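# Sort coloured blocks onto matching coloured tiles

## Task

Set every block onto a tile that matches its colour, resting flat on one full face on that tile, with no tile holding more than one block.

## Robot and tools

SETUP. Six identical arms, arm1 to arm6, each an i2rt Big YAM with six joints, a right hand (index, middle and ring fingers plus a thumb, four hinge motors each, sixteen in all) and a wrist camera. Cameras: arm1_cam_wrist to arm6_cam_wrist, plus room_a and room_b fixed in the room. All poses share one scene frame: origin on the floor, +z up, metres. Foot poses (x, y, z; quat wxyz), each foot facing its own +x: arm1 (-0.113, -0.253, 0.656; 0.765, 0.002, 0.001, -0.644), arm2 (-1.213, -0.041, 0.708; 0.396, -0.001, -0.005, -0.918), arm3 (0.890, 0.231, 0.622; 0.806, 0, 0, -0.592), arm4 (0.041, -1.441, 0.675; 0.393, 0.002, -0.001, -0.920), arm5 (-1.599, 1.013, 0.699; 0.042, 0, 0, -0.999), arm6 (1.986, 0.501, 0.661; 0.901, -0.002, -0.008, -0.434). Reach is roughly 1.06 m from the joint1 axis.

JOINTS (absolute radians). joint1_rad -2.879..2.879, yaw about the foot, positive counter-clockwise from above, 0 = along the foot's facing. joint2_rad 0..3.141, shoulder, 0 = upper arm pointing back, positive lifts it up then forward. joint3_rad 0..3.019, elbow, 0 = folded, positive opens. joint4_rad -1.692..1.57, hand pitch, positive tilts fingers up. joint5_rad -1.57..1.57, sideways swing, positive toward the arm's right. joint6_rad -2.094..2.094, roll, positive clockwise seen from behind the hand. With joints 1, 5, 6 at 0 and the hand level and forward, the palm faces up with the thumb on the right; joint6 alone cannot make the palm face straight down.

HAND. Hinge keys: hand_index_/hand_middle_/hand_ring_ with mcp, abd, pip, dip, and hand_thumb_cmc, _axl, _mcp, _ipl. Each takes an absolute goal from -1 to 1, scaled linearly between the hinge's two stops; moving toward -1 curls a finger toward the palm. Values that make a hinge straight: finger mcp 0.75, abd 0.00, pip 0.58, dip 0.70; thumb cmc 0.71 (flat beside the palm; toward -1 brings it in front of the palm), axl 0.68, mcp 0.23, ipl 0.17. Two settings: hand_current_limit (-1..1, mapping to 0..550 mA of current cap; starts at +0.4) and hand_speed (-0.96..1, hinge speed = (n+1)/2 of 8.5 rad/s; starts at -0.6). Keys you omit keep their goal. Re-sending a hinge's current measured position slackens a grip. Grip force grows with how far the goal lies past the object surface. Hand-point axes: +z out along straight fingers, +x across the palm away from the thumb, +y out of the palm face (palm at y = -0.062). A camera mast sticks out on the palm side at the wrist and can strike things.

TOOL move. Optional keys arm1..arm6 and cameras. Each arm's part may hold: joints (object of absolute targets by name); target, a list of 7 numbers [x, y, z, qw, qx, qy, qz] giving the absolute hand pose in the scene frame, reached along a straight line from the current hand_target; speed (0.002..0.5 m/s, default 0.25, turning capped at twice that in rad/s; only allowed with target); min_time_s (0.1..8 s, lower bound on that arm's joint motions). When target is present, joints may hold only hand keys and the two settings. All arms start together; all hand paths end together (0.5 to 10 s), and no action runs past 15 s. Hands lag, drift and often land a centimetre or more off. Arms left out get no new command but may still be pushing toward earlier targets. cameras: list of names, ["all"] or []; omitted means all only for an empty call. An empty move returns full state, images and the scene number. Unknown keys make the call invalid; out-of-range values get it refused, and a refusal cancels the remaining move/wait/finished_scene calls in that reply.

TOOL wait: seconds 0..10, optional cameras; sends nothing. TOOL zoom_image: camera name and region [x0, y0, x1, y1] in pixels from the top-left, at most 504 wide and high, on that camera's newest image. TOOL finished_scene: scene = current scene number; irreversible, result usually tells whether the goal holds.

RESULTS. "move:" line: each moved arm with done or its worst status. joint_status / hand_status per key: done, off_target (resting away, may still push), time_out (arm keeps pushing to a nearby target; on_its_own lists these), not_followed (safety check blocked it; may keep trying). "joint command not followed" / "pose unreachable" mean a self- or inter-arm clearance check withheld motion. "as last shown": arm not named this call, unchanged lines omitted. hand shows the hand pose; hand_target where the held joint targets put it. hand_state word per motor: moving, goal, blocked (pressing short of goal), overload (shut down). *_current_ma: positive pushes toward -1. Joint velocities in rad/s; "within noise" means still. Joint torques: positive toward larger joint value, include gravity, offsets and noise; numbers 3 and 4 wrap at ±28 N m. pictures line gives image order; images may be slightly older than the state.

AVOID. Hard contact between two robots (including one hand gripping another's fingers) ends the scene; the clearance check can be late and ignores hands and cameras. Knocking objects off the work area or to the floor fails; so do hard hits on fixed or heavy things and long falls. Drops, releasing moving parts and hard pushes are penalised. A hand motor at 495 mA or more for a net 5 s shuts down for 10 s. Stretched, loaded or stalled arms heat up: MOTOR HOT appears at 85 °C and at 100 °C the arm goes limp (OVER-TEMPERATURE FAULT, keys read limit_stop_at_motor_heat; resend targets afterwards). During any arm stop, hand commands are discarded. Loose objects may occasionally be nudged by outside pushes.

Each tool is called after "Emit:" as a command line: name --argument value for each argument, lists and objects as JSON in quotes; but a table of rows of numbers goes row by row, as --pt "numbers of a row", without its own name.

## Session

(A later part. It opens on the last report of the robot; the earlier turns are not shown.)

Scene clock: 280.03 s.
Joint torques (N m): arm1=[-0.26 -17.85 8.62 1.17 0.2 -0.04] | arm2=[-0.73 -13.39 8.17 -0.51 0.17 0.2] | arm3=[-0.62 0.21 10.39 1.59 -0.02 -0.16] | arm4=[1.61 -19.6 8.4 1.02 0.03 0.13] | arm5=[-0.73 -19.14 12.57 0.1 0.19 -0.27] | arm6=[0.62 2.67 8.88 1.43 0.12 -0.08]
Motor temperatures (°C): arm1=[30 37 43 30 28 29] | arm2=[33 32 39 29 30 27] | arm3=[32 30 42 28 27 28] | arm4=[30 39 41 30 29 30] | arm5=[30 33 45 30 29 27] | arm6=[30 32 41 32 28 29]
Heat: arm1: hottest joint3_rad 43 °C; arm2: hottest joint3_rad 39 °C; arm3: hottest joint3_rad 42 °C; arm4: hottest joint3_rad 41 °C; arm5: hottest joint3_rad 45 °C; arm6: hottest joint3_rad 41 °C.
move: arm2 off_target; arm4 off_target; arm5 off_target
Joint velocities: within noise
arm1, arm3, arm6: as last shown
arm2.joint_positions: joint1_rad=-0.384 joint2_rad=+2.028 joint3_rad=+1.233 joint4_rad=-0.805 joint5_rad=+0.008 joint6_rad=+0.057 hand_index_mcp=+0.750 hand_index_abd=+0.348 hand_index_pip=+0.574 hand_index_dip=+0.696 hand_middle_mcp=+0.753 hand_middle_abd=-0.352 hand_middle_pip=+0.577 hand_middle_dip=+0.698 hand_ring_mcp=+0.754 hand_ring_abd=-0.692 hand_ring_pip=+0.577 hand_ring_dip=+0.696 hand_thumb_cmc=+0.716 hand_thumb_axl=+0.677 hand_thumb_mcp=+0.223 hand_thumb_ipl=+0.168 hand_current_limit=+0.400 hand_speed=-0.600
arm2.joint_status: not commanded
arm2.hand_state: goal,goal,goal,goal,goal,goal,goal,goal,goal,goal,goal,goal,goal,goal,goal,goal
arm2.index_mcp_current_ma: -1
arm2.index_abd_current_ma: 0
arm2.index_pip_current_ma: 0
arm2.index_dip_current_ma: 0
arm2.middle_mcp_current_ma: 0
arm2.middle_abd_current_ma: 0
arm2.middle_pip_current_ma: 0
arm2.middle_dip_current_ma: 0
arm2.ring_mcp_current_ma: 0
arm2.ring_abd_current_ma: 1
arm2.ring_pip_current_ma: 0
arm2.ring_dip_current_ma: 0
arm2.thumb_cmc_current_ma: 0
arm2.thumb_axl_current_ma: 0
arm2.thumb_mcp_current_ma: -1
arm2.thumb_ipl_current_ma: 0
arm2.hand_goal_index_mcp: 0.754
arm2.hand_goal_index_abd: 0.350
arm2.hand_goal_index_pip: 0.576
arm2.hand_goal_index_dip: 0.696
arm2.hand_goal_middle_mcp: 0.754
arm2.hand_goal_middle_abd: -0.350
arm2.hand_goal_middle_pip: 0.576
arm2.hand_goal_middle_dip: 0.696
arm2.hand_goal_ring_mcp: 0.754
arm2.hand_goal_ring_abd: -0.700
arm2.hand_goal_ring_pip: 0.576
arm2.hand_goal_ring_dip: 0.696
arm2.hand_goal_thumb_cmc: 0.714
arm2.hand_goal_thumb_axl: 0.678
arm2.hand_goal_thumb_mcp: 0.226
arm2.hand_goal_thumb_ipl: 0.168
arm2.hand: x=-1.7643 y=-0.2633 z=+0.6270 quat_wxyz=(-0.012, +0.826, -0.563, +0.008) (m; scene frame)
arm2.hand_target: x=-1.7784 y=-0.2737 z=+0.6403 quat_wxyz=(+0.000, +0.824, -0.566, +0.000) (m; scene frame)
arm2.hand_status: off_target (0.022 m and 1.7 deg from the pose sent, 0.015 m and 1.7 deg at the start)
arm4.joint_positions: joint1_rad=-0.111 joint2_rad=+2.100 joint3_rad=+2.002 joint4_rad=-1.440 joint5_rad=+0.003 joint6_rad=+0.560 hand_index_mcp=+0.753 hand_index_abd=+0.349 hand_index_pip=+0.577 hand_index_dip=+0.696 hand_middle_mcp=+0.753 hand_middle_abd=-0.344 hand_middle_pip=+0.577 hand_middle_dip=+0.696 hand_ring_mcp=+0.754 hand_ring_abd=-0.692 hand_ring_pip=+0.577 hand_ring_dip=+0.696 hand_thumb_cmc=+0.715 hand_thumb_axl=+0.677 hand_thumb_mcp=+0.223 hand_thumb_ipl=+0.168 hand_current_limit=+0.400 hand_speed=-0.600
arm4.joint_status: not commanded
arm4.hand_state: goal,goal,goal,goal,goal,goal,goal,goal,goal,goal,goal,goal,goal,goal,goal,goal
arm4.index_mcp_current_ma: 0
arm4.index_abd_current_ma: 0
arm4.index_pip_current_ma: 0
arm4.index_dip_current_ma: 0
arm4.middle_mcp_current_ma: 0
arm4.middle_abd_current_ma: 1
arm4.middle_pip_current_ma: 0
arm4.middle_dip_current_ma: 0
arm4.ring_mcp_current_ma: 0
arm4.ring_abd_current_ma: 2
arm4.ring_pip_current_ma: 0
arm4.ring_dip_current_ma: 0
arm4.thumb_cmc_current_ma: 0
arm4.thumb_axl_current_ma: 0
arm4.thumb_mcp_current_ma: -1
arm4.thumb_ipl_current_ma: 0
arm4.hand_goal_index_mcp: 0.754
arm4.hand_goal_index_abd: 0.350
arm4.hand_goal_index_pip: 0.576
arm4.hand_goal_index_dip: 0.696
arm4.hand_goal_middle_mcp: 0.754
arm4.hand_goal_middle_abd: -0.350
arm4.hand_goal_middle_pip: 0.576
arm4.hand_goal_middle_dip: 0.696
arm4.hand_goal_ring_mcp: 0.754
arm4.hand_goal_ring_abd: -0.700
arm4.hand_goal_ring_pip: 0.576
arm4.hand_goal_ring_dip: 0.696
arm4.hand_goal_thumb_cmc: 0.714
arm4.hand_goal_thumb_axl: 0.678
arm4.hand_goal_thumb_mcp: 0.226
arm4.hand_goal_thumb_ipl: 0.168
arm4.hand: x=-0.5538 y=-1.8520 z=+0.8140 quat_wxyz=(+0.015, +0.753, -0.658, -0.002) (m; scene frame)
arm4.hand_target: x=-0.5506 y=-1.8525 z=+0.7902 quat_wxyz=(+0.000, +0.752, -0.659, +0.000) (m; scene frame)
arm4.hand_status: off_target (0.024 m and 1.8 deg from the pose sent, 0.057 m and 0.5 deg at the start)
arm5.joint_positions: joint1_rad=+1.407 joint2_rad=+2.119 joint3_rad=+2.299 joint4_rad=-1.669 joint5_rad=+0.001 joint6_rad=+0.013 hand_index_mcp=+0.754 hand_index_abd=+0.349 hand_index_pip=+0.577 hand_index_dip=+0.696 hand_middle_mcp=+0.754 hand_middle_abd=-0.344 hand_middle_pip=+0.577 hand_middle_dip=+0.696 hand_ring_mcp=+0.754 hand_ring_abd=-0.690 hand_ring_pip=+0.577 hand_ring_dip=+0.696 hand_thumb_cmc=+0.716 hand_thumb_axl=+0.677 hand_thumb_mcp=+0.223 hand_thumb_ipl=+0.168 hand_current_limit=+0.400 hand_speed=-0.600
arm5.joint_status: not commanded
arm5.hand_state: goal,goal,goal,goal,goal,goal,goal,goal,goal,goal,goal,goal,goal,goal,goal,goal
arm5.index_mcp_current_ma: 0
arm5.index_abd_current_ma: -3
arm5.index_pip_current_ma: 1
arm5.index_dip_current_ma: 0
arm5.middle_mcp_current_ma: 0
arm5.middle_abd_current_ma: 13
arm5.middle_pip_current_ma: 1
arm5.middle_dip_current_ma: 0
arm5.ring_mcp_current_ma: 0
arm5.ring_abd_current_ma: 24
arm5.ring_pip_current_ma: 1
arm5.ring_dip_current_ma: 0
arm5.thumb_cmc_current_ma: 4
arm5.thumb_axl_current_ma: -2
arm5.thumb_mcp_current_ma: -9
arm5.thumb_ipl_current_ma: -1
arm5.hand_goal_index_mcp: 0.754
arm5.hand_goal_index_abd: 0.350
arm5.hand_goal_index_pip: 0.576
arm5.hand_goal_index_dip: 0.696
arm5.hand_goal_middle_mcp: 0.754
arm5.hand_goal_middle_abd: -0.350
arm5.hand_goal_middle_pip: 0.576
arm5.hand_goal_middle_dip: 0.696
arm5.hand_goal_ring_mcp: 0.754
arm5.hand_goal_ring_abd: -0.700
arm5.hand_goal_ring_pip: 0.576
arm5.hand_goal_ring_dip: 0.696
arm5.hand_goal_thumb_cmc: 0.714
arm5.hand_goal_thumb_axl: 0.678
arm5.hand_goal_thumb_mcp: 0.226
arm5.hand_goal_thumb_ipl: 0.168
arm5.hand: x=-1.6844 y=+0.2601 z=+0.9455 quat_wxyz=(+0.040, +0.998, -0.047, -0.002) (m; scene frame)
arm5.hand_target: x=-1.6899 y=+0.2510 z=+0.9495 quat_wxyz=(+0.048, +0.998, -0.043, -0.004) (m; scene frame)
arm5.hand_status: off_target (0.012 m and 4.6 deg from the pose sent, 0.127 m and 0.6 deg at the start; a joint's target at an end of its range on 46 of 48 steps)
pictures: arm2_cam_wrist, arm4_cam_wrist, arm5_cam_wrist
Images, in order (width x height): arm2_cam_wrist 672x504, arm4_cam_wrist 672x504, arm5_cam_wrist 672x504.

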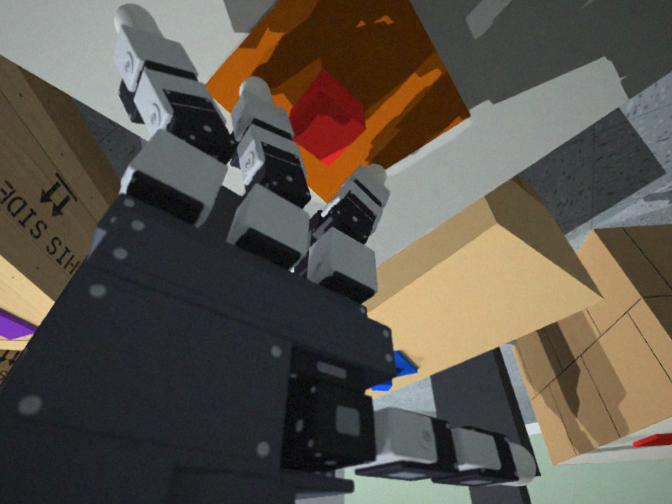

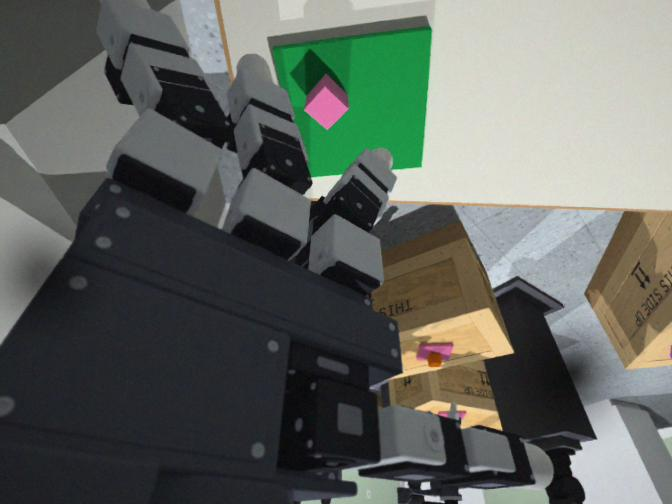

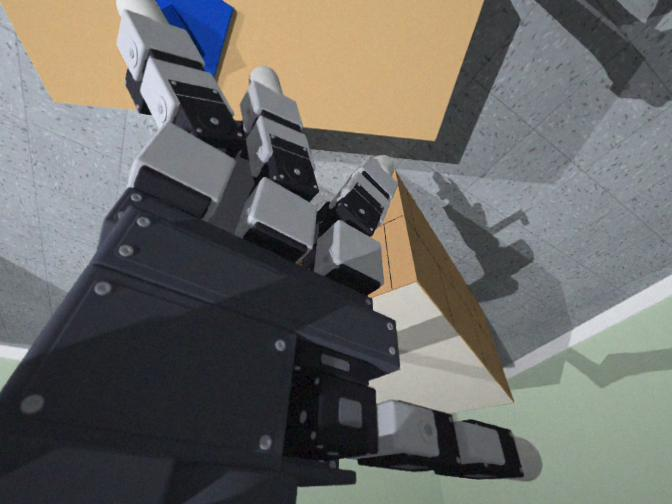

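Emit:
move --arm1 '{"target":[0.081,-0.913,0.62,0,0.9275,0.3738,0],"speed":0.15}' --arm2 '{"target":[-1.787,-0.283,0.648,0,0.8241,-0.5664,0],"speed":0.1}' --arm4 '{"target":[-0.549,-1.851,0.765,0,0.7518,-0.6594,0],"speed":0.1}' --arm5 '{"joints":{"joint1_rad":-0.18,"joint2_rad":1.85,"joint3_rad":1.75,"joint4_rad":-1.45,"joint5_rad":0,"joint6_rad":0},"min_time_s":4}' --cameras '["arm1_cam_wrist","arm2_cam_wrist","arm4_cam_wrist","arm5_cam_wrist"]'

Scene clock: 324.07 s.
Joint torques (N m): arm1=[-0.15 -17.61 7.79 1.2 0.16 -0.06] | arm2=[-0.62 -13.27 8.51 -0.44 0.18 0.2] | arm3=[-0.67 0.21 10.4 1.61 -0.02 -0.16] | arm4=[1.73 -19.43 8.21 1.01 0.01 0.12] | arm5=[0.5 -19.02 7.27 0.79 0.07 -0.24] | arm6=[0.62 2.67 8.88 1.44 0.12 -0.08]
Motor temperatures (°C): arm1=[30 37 40 30 28 29] | arm2=[33 33 41 29 30 27] | arm3=[32 30 43 28 27 28] | arm4=[30 39 40 30 29 30] | arm5=[30 37 45 30 29 27] | arm6=[30 32 41 32 28 29]
Heat: arm1: hottest joint3_rad 40 °C; arm2: hottest joint3_rad 41 °C; arm3: hottest joint3_rad 43 °C; arm4: hottest joint3_rad 40 °C; arm5: hottest joint3_rad 45 °C; arm6: hottest joint3_rad 41 °C.
move: arm1 off_target; arm2 off_target; arm4 off_target; arm5 done
Joint velocities: within noise
arm1.joint_positions: joint1_rad=+0.076 joint2_rad=+2.108 joint3_rad=+1.571 joint4_rad=-1.022 joint5_rad=-0.001 joint6_rad=-0.496 hand_index_mcp=+0.754 hand_index_abd=+0.349 hand_index_pip=+0.577 hand_index_dip=+0.696 hand_middle_mcp=+0.754 hand_middle_abd=-0.344 hand_middle_pip=+0.577 hand_middle_dip=+0.696 hand_ring_mcp=+0.754 hand_ring_abd=-0.692 hand_ring_pip=+0.577 hand_ring_dip=+0.696 hand_thumb_cmc=+0.715 hand_thumb_axl=+0.677 hand_thumb_mcp=+0.224 hand_thumb_ipl=+0.168 hand_current_limit=+0.400 hand_speed=-0.600
arm1.joint_status: not commanded
arm1.hand_state: goal,goal,goal,goal,goal,goal,goal,goal,goal,goal,goal,goal,goal,goal,goal,goal
arm1.index_mcp_current_ma: 0
arm1.index_abd_current_ma: -1
arm1.index_pip_current_ma: 1
arm1.index_dip_current_ma: 0
arm1.middle_mcp_current_ma: 0
arm1.middle_abd_current_ma: 12
arm1.middle_pip_current_ma: 1
arm1.middle_dip_current_ma: 0
arm1.ring_mcp_current_ma: 0
arm1.ring_abd_current_ma: 17
arm1.ring_pip_current_ma: 1
arm1.ring_dip_current_ma: 0
arm1.thumb_cmc_current_ma: 3
arm1.thumb_axl_current_ma: -1
arm1.thumb_mcp_current_ma: -6
arm1.thumb_ipl_current_ma: -1
arm1.hand_goal_index_mcp: 0.754
arm1.hand_goal_index_abd: 0.350
arm1.hand_goal_index_pip: 0.576
arm1.hand_goal_index_dip: 0.696
arm1.hand_goal_middle_mcp: 0.754
arm1.hand_goal_middle_abd: -0.350
arm1.hand_goal_middle_pip: 0.576
arm1.hand_goal_middle_dip: 0.696
arm1.hand_goal_ring_mcp: 0.754
arm1.hand_goal_ring_abd: -0.700
arm1.hand_goal_ring_pip: 0.576
arm1.hand_goal_ring_dip: 0.696
arm1.hand_goal_thumb_cmc: 0.714
arm1.hand_goal_thumb_axl: 0.678
arm1.hand_goal_thumb_mcp: 0.226
arm1.hand_goal_thumb_ipl: 0.168
arm1.hand: x=+0.0752 y=-0.9176 z=+0.6326 quat_wxyz=(+0.004, +0.932, +0.363, +0.001) (m; scene frame)
arm1.hand_target: x=+0.0808 y=-0.9129 z=+0.6202 quat_wxyz=(+0.000, +0.928, +0.374, +0.000) (m; scene frame)
arm1.hand_status: off_target (0.015 m and 1.4 deg from the pose sent, 0.107 m and 30.7 deg at the start)
arm2.joint_positions: joint1_rad=-0.377 joint2_rad=+2.028 joint3_rad=+1.274 joint4_rad=-0.840 joint5_rad=+0.008 joint6_rad=+0.066 hand_index_mcp=+0.750 hand_index_abd=+0.348 hand_index_pip=+0.574 hand_index_dip=+0.696 hand_middle_mcp=+0.753 hand_middle_abd=-0.351 hand_middle_pip=+0.577 hand_middle_dip=+0.698 hand_ring_mcp=+0.754 hand_ring_abd=-0.692 hand_ring_pip=+0.577 hand_ring_dip=+0.696 hand_thumb_cmc=+0.716 hand_thumb_axl=+0.677 hand_thumb_mcp=+0.223 hand_thumb_ipl=+0.168 hand_current_limit=+0.400 hand_speed=-0.600
arm2.joint_status: not commanded
arm2.hand_state: goal,goal,goal,goal,goal,goal,goal,goal,goal,goal,goal,goal,goal,goal,goal,goal
arm2.index_mcp_current_ma: -1
arm2.index_abd_current_ma: 0
arm2.index_pip_current_ma: 0
arm2.index_dip_current_ma: 0
arm2.middle_mcp_current_ma: 0
arm2.middle_abd_current_ma: 0
arm2.middle_pip_current_ma: 0
arm2.middle_dip_current_ma: 0
arm2.ring_mcp_current_ma: 0
arm2.ring_abd_current_ma: 1
arm2.ring_pip_current_ma: 0
arm2.ring_dip_current_ma: 0
arm2.thumb_cmc_current_ma: 0
arm2.thumb_axl_current_ma: 0
arm2.thumb_mcp_current_ma: -1
arm2.thumb_ipl_current_ma: 0
arm2.hand_goal_index_mcp: 0.754
arm2.hand_goal_index_abd: 0.350
arm2.hand_goal_index_pip: 0.576
arm2.hand_goal_index_dip: 0.696
arm2.hand_goal_middle_mcp: 0.754
arm2.hand_goal_middle_abd: -0.350
arm2.hand_goal_middle_pip: 0.576
arm2.hand_goal_middle_dip: 0.696
arm2.hand_goal_ring_mcp: 0.754
arm2.hand_goal_ring_abd: -0.700
arm2.hand_goal_ring_pip: 0.576
arm2.hand_goal_ring_dip: 0.696
arm2.hand_goal_thumb_cmc: 0.714
arm2.hand_goal_thumb_axl: 0.678
arm2.hand_goal_thumb_mcp: 0.226
arm2.hand_goal_thumb_ipl: 0.168
arm2.hand: x=-1.7743 y=-0.2713 z=+0.6387 quat_wxyz=(-0.009, +0.825, -0.564, +0.006) (m; scene frame)
arm2.hand_target: x=-1.7863 y=-0.2828 z=+0.6482 quat_wxyz=(+0.000, +0.824, -0.566, +0.000) (m; scene frame)
arm2.hand_status: off_target (0.020 m and 1.3 deg from the pose sent, 0.037 m and 1.7 deg at the start)
arm3, arm6: as last shown
arm4.joint_positions: joint1_rad=-0.111 joint2_rad=+2.100 joint3_rad=+1.943 joint4_rad=-1.377 joint5_rad=+0.003 joint6_rad=+0.560 hand_index_mcp=+0.753 hand_index_abd=+0.349 hand_index_pip=+0.577 hand_index_dip=+0.696 hand_middle_mcp=+0.753 hand_middle_abd=-0.344 hand_middle_pip=+0.577 hand_middle_dip=+0.696 hand_ring_mcp=+0.754 hand_ring_abd=-0.692 hand_ring_pip=+0.577 hand_ring_dip=+0.696 hand_thumb_cmc=+0.715 hand_thumb_axl=+0.677 hand_thumb_mcp=+0.223 hand_thumb_ipl=+0.168 hand_current_limit=+0.400 hand_speed=-0.600
arm4.joint_status: not commanded
arm4.hand_state: goal,goal,goal,goal,goal,goal,goal,goal,goal,goal,goal,goal,goal,goal,goal,goal
arm4.index_mcp_current_ma: 0
arm4.index_abd_current_ma: 0
arm4.index_pip_current_ma: 0
arm4.index_dip_current_ma: 0
arm4.middle_mcp_current_ma: 0
arm4.middle_abd_current_ma: 1
arm4.middle_pip_current_ma: 0
arm4.middle_dip_current_ma: 0
arm4.ring_mcp_current_ma: 0
arm4.ring_abd_current_ma: 2
arm4.ring_pip_current_ma: 0
arm4.ring_dip_current_ma: 0
arm4.thumb_cmc_current_ma: 0
arm4.thumb_axl_current_ma: 0
arm4.thumb_mcp_current_ma: -1
arm4.thumb_ipl_current_ma: 0
arm4.hand_goal_index_mcp: 0.754
arm4.hand_goal_index_abd: 0.350
arm4.hand_goal_index_pip: 0.576
arm4.hand_goal_index_dip: 0.696
arm4.hand_goal_middle_mcp: 0.754
arm4.hand_goal_middle_abd: -0.350
arm4.hand_goal_middle_pip: 0.576
arm4.hand_goal_middle_dip: 0.696
arm4.hand_goal_ring_mcp: 0.754
arm4.hand_goal_ring_abd: -0.700
arm4.hand_goal_ring_pip: 0.576
arm4.hand_goal_ring_dip: 0.696
arm4.hand_goal_thumb_cmc: 0.714
arm4.hand_goal_thumb_axl: 0.678
arm4.hand_goal_thumb_mcp: 0.226
arm4.hand_goal_thumb_ipl: 0.168
arm4.hand: x=-0.5524 y=-1.8509 z=+0.7922 quat_wxyz=(+0.018, +0.753, -0.658, -0.002) (m; scene frame)
arm4.hand_target: x=-0.5484 y=-1.8503 z=+0.7653 quat_wxyz=(+0.000, +0.752, -0.659, +0.000) (m; scene frame)
arm4.hand_status: off_target (0.027 m and 2.0 deg from the pose sent, 0.049 m and 1.8 deg at the start)
arm5.joint_positions: joint1_rad=-0.188 joint2_rad=+1.865 joint3_rad=+1.762 joint4_rad=-1.463 joint5_rad=+0.001 joint6_rad=+0.012 hand_index_mcp=+0.754 hand_index_abd=+0.349 hand_index_pip=+0.577 hand_index_dip=+0.696 hand_middle_mcp=+0.754 hand_middle_abd=-0.344 hand_middle_pip=+0.577 hand_middle_dip=+0.696 hand_ring_mcp=+0.754 hand_ring_abd=-0.690 hand_ring_pip=+0.577 hand_ring_dip=+0.696 hand_thumb_cmc=+0.716 hand_thumb_axl=+0.677 hand_thumb_mcp=+0.223 hand_thumb_ipl=+0.168 hand_current_limit=+0.400 hand_speed=-0.600
arm5.joint_status: all done
arm5.hand_state: goal,goal,goal,goal,goal,goal,goal,goal,goal,goal,goal,goal,goal,goal,goal,goal
arm5.index_mcp_current_ma: 0
arm5.index_abd_current_ma: -3
arm5.index_pip_current_ma: 1
arm5.index_dip_current_ma: 0
arm5.middle_mcp_current_ma: 0
arm5.middle_abd_current_ma: 13
arm5.middle_pip_current_ma: 1
arm5.middle_dip_current_ma: 0
arm5.ring_mcp_current_ma: 0
arm5.ring_abd_current_ma: 24
arm5.ring_pip_current_ma: 1
arm5.ring_dip_current_ma: 0
arm5.thumb_cmc_current_ma: 4
arm5.thumb_axl_current_ma: -2
arm5.thumb_mcp_current_ma: -9
arm5.thumb_ipl_current_ma: -1
arm5.hand_goal_index_mcp: 0.754
arm5.hand_goal_index_abd: 0.350
arm5.hand_goal_index_pip: 0.576
arm5.hand_goal_index_dip: 0.696
arm5.hand_goal_middle_mcp: 0.754
arm5.hand_goal_middle_abd: -0.350
arm5.hand_goal_middle_pip: 0.576
arm5.hand_goal_middle_dip: 0.696
arm5.hand_goal_ring_mcp: 0.754
arm5.hand_goal_ring_abd: -0.700
arm5.hand_goal_ring_pip: 0.576
arm5.hand_goal_ring_dip: 0.696
arm5.hand_goal_thumb_cmc: 0.714
arm5.hand_goal_thumb_axl: 0.678
arm5.hand_goal_thumb_mcp: 0.226
arm5.hand_goal_thumb_ipl: 0.168
arm5.hand: x=-2.2554 y=+1.1066 z=+0.8860 quat_wxyz=(+0.001, +0.665, -0.747, -0.002) (m; scene frame)
arm5.hand_target: x=-2.2552 y=+1.1000 z=+0.8910 quat_wxyz=(+0.007, +0.672, -0.740, -0.008) (m; scene frame)
arm5.hand_status: not commanded
pictures: arm1_cam_wrist, arm2_cam_wrist, arm4_cam_wrist, arm5_cam_wrist
Images, in order (width x height): arm1_cam_wrist 672x504, arm2_cam_wrist 672x504, arm4_cam_wrist 672x504, arm5_cam_wrist 672x504.

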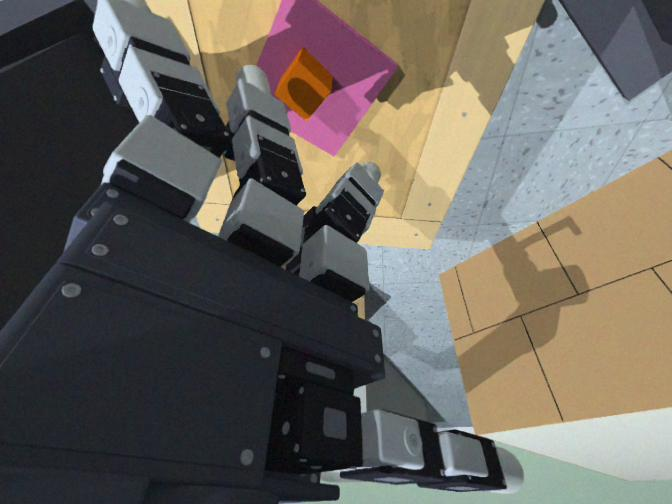

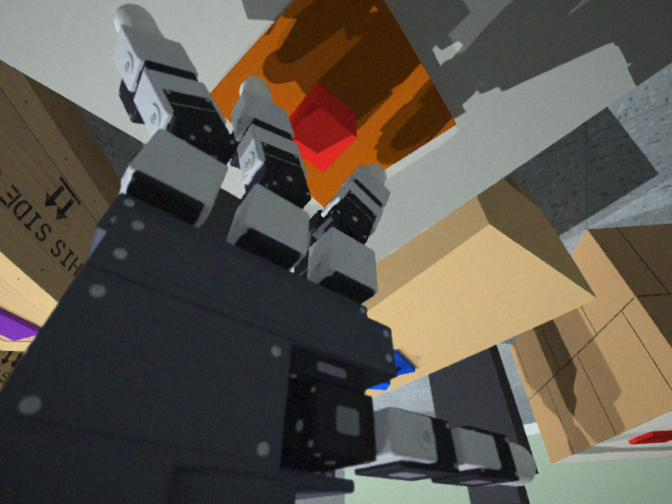

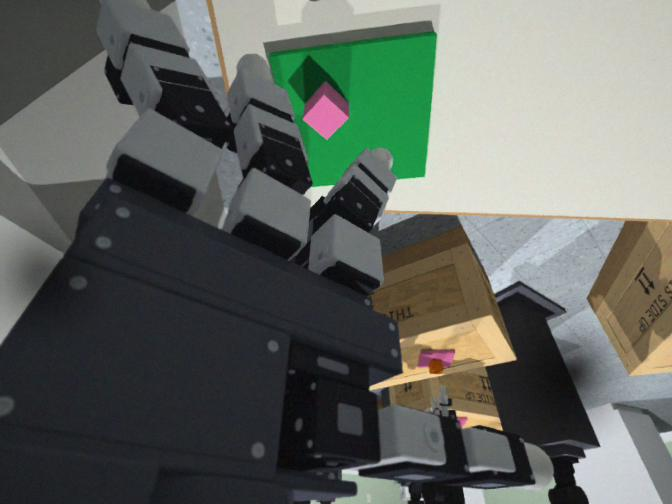

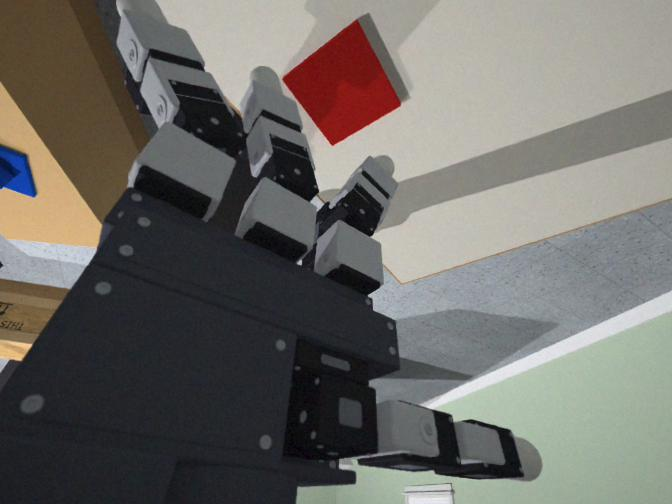

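Emit:
move --arm1 '{"target":[0.086,-0.906,0.55,0,0.9275,0.3738,0],"speed":0.1}' --arm2 '{"joints":{"hand_index_abd":-0.2,"hand_middle_abd":0.2,"hand_speed":-0.85}}' --arm4 '{"target":[-0.547,-1.850,0.752,0,0.7518,-0.6594,0],"speed":0.1}' --cameras '["arm1_cam_wrist","arm2_cam_wrist","arm4_cam_wrist"]'

Scene clock: 339.20 s.
Joint torques (N m): arm1=[-0.21 -18.26 7.12 1.18 0.15 0.04] | arm2=[-0.5 -13.39 8.54 -0.47 0.18 0.2] | arm3=[-0.67 0.26 10.39 1.59 -0.02 -0.16] | arm4=[1.2 -19.25 8.16 0.96 0.03 0.12] | arm5=[0.26 -18.9 7.27 0.79 0.08 -0.24] | arm6=[0.62 2.67 8.88 1.43 0.12 -0.08]
Motor temperatures (°C): arm1=[30 37 39 30 28 29] | arm2=[33 33 43 29 30 27] | arm3=[32 30 43 28 27 28] | arm4=[30 38 40 30 29 30] | arm5=[30 36 44 30 29 27] | arm6=[30 32 41 32 28 29]
Heat: arm1: hottest joint3_rad 39 °C; arm2: hottest joint3_rad 43 °C; arm3: hottest joint3_rad 43 °C; arm4: hottest joint3_rad 40 °C; arm5: hottest joint3_rad 44 °C; arm6: hottest joint3_rad 41 °C.
move: arm1 done; arm2 off_target; arm4 off_target
Joint velocities: within noise
arm1.joint_positions: joint1_rad=+0.087 joint2_rad=+2.210 joint3_rad=+1.526 joint4_rad=-0.880 joint5_rad=-0.001 joint6_rad=-0.496 hand_index_mcp=+0.754 hand_index_abd=+0.349 hand_index_pip=+0.577 hand_index_dip=+0.696 hand_middle_mcp=+0.754 hand_middle_abd=-0.344 hand_middle_pip=+0.577 hand_middle_dip=+0.696 hand_ring_mcp=+0.754 hand_ring_abd=-0.692 hand_ring_pip=+0.577 hand_ring_dip=+0.696 hand_thumb_cmc=+0.715 hand_thumb_axl=+0.677 hand_thumb_mcp=+0.224 hand_thumb_ipl=+0.168 hand_current_limit=+0.400 hand_speed=-0.600
arm1.joint_status: not commanded
arm1.hand_state: goal,goal,goal,goal,goal,goal,goal,goal,goal,goal,goal,goal,goal,goal,goal,goal
arm1.index_mcp_current_ma: 0
arm1.index_abd_current_ma: -1
arm1.index_pip_current_ma: 1
arm1.index_dip_current_ma: 0
arm1.middle_mcp_current_ma: 0
arm1.middle_abd_current_ma: 12
arm1.middle_pip_current_ma: 1
arm1.middle_dip_current_ma: 0
arm1.ring_mcp_current_ma: 0
arm1.ring_abd_current_ma: 17
arm1.ring_pip_current_ma: 1
arm1.ring_dip_current_ma: 0
arm1.thumb_cmc_current_ma: 3
arm1.thumb_axl_current_ma: -1
arm1.thumb_mcp_current_ma: -6
arm1.thumb_ipl_current_ma: -1
arm1.hand_goal_index_mcp: 0.754
arm1.hand_goal_index_abd: 0.350
arm1.hand_goal_index_pip: 0.576
arm1.hand_goal_index_dip: 0.696
arm1.hand_goal_middle_mcp: 0.754
arm1.hand_goal_middle_abd: -0.350
arm1.hand_goal_middle_pip: 0.576
arm1.hand_goal_middle_dip: 0.696
arm1.hand_goal_ring_mcp: 0.754
arm1.hand_goal_ring_abd: -0.700
arm1.hand_goal_ring_pip: 0.576
arm1.hand_goal_ring_dip: 0.696
arm1.hand_goal_thumb_cmc: 0.714
arm1.hand_goal_thumb_axl: 0.678
arm1.hand_goal_thumb_mcp: 0.226
arm1.hand_goal_thumb_ipl: 0.168
arm1.hand: x=+0.0817 y=-0.9096 z=+0.5583 quat_wxyz=(+0.001, +0.930, +0.369, +0.001) (m; scene frame)
arm1.hand_target: x=+0.0860 y=-0.9059 z=+0.5501 quat_wxyz=(+0.000, +0.927, +0.374, +0.000) (m; scene frame)
arm1.hand_status: done (0.010 m and 0.7 deg from the pose sent, 0.084 m and 1.4 deg at the start)
arm2.joint_positions: joint1_rad=-0.376 joint2_rad=+2.028 joint3_rad=+1.274 joint4_rad=-0.840 joint5_rad=+0.008 joint6_rad=+0.066 hand_index_mcp=+0.750 hand_index_abd=+0.164 hand_index_pip=+0.574 hand_index_dip=+0.696 hand_middle_mcp=+0.753 hand_middle_abd=-0.155 hand_middle_pip=+0.577 hand_middle_dip=+0.698 hand_ring_mcp=+0.754 hand_ring_abd=-0.692 hand_ring_pip=+0.577 hand_ring_dip=+0.696 hand_thumb_cmc=+0.716 hand_thumb_axl=+0.677 hand_thumb_mcp=+0.223 hand_thumb_ipl=+0.168 hand_current_limit=+0.400 hand_speed=-0.850
arm2.joint_status: hand_index_abd off_target (ended at +0.164, target -0.200); hand_middle_abd off_target (ended at -0.155, target +0.200); the others done
arm2.hand_state: goal,blocked,goal,goal,goal,blocked,goal,goal,goal,goal,goal,goal,goal,goal,goal,goal
arm2.index_mcp_current_ma: -1
arm2.index_abd_current_ma: 385
arm2.index_pip_current_ma: 0
arm2.index_dip_current_ma: 0
arm2.middle_mcp_current_ma: 0
arm2.middle_abd_current_ma: -385
arm2.middle_pip_current_ma: 0
arm2.middle_dip_current_ma: 0
arm2.ring_mcp_current_ma: 0
arm2.ring_abd_current_ma: 1
arm2.ring_pip_current_ma: 0
arm2.ring_dip_current_ma: 0
arm2.thumb_cmc_current_ma: 0
arm2.thumb_axl_current_ma: 0
arm2.thumb_mcp_current_ma: -1
arm2.thumb_ipl_current_ma: 0
arm2.hand_goal_index_mcp: 0.754
arm2.hand_goal_index_abd: -0.200
arm2.hand_goal_index_pip: 0.576
arm2.hand_goal_index_dip: 0.696
arm2.hand_goal_middle_mcp: 0.754
arm2.hand_goal_middle_abd: 0.200
arm2.hand_goal_middle_pip: 0.576
arm2.hand_goal_middle_dip: 0.696
arm2.hand_goal_ring_mcp: 0.754
arm2.hand_goal_ring_abd: -0.700
arm2.hand_goal_ring_pip: 0.576
arm2.hand_goal_ring_dip: 0.696
arm2.hand_goal_thumb_cmc: 0.714
arm2.hand_goal_thumb_axl: 0.678
arm2.hand_goal_thumb_mcp: 0.226
arm2.hand_goal_thumb_ipl: 0.168
arm2.hand: x=-1.7741 y=-0.2719 z=+0.6387 quat_wxyz=(-0.009, +0.826, -0.564, +0.006) (m; scene frame)
arm2.hand_target: x=-1.7864 y=-0.2827 z=+0.6482 quat_wxyz=(+0.000, +0.824, -0.566, +0.000) (m; scene frame)
arm2.hand_status: not commanded
arm3, arm5, arm6: as last shown
arm4.joint_positions: joint1_rad=-0.111 joint2_rad=+2.100 joint3_rad=+1.912 joint4_rad=-1.343 joint5_rad=+0.003 joint6_rad=+0.560 hand_index_mcp=+0.753 hand_index_abd=+0.349 hand_index_pip=+0.577 hand_index_dip=+0.696 hand_middle_mcp=+0.753 hand_middle_abd=-0.344 hand_middle_pip=+0.577 hand_middle_dip=+0.696 hand_ring_mcp=+0.754 hand_ring_abd=-0.692 hand_ring_pip=+0.577 hand_ring_dip=+0.696 hand_thumb_cmc=+0.715 hand_thumb_axl=+0.677 hand_thumb_mcp=+0.223 hand_thumb_ipl=+0.168 hand_current_limit=+0.400 hand_speed=-0.600
arm4.joint_status: not commanded
arm4.hand_state: goal,goal,goal,goal,goal,goal,goal,goal,goal,goal,goal,goal,goal,goal,goal,goal
arm4.index_mcp_current_ma: 0
arm4.index_abd_current_ma: 0
arm4.index_pip_current_ma: 0
arm4.index_dip_current_ma: 0
arm4.middle_mcp_current_ma: 0
arm4.middle_abd_current_ma: 1
arm4.middle_pip_current_ma: 0
arm4.middle_dip_current_ma: 0
arm4.ring_mcp_current_ma: 0
arm4.ring_abd_current_ma: 2
arm4.ring_pip_current_ma: 0
arm4.ring_dip_current_ma: 0
arm4.thumb_cmc_current_ma: 0
arm4.thumb_axl_current_ma: 0
arm4.thumb_mcp_current_ma: -1
arm4.thumb_ipl_current_ma: 0
arm4.hand_goal_index_mcp: 0.754
arm4.hand_goal_index_abd: 0.350
arm4.hand_goal_index_pip: 0.576
arm4.hand_goal_index_dip: 0.696
arm4.hand_goal_middle_mcp: 0.754
arm4.hand_goal_middle_abd: -0.350
arm4.hand_goal_middle_pip: 0.576
arm4.hand_goal_middle_dip: 0.696
arm4.hand_goal_ring_mcp: 0.754
arm4.hand_goal_ring_abd: -0.700
arm4.hand_goal_ring_pip: 0.576
arm4.hand_goal_ring_dip: 0.696
arm4.hand_goal_thumb_cmc: 0.714
arm4.hand_goal_thumb_axl: 0.678
arm4.hand_goal_thumb_mcp: 0.226
arm4.hand_goal_thumb_ipl: 0.168
arm4.hand: x=-0.5512 y=-1.8499 z=+0.7803 quat_wxyz=(+0.018, +0.753, -0.658, -0.003) (m; scene frame)
arm4.hand_target: x=-0.5465 y=-1.8494 z=+0.7527 quat_wxyz=(+0.000, +0.752, -0.659, +0.000) (m; scene frame)
arm4.hand_status: off_target (0.029 m and 2.2 deg from the pose sent, 0.041 m and 2.1 deg at the start)
arm5.joint_positions: joint1_rad=-0.188 joint2_rad=+1.865 joint3_rad=+1.762 joint4_rad=-1.463 joint5_rad=+0.001 joint6_rad=+0.012 hand_index_mcp=+0.754 hand_index_abd=+0.348 hand_index_pip=+0.577 hand_index_dip=+0.696 hand_middle_mcp=+0.754 hand_middle_abd=-0.344 hand_middle_pip=+0.577 hand_middle_dip=+0.696 hand_ring_mcp=+0.754 hand_ring_abd=-0.690 hand_ring_pip=+0.577 hand_ring_dip=+0.696 hand_thumb_cmc=+0.716 hand_thumb_axl=+0.677 hand_thumb_mcp=+0.223 hand_thumb_ipl=+0.168 hand_current_limit=+0.400 hand_speed=-0.600
pictures: arm1_cam_wrist, arm2_cam_wrist, arm4_cam_wrist
Images, in order (width x height): arm1_cam_wrist 672x504, arm2_cam_wrist 672x504, arm4_cam_wrist 672x504.

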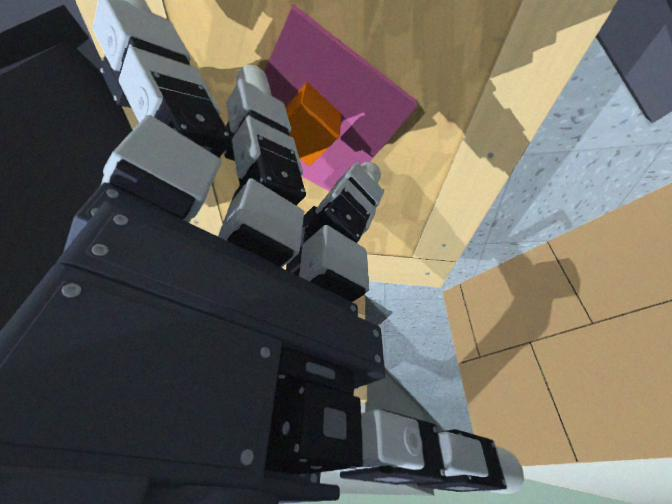

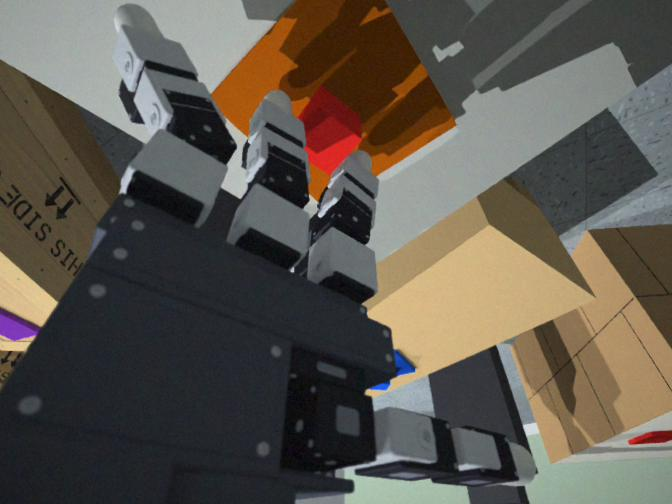

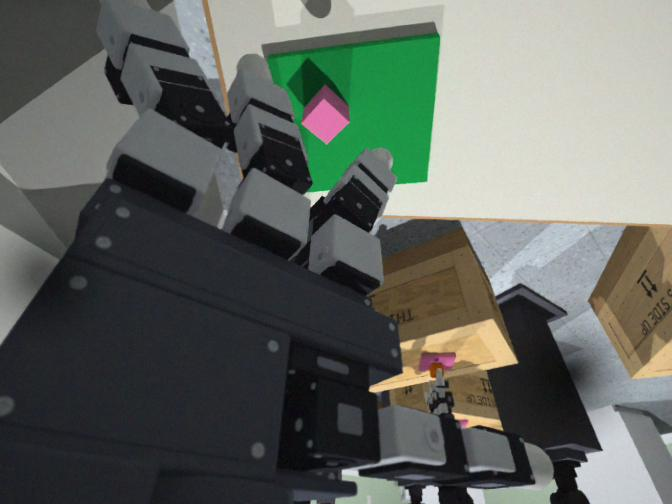

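Emit:
zoom_image --camera "arm2_cam_wrist" --region '[220, 50, 420, 210]'

Emit:
zoom_image --camera "arm1_cam_wrist" --region '[220, 50, 420, 210]'

Scaled by 2.520 from the camera's 672x504 image, which has a finer 960x720 frame.

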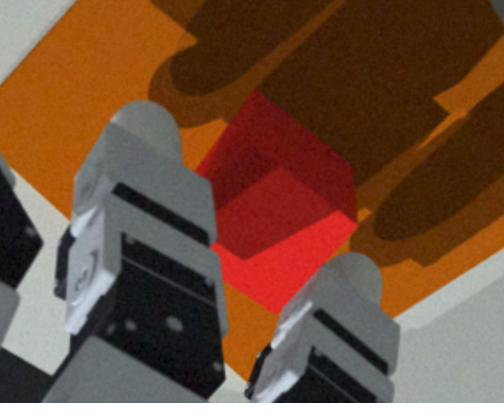

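Scaled by 2.520 from the camera's 672x504 image, which has a finer 960x720 frame.

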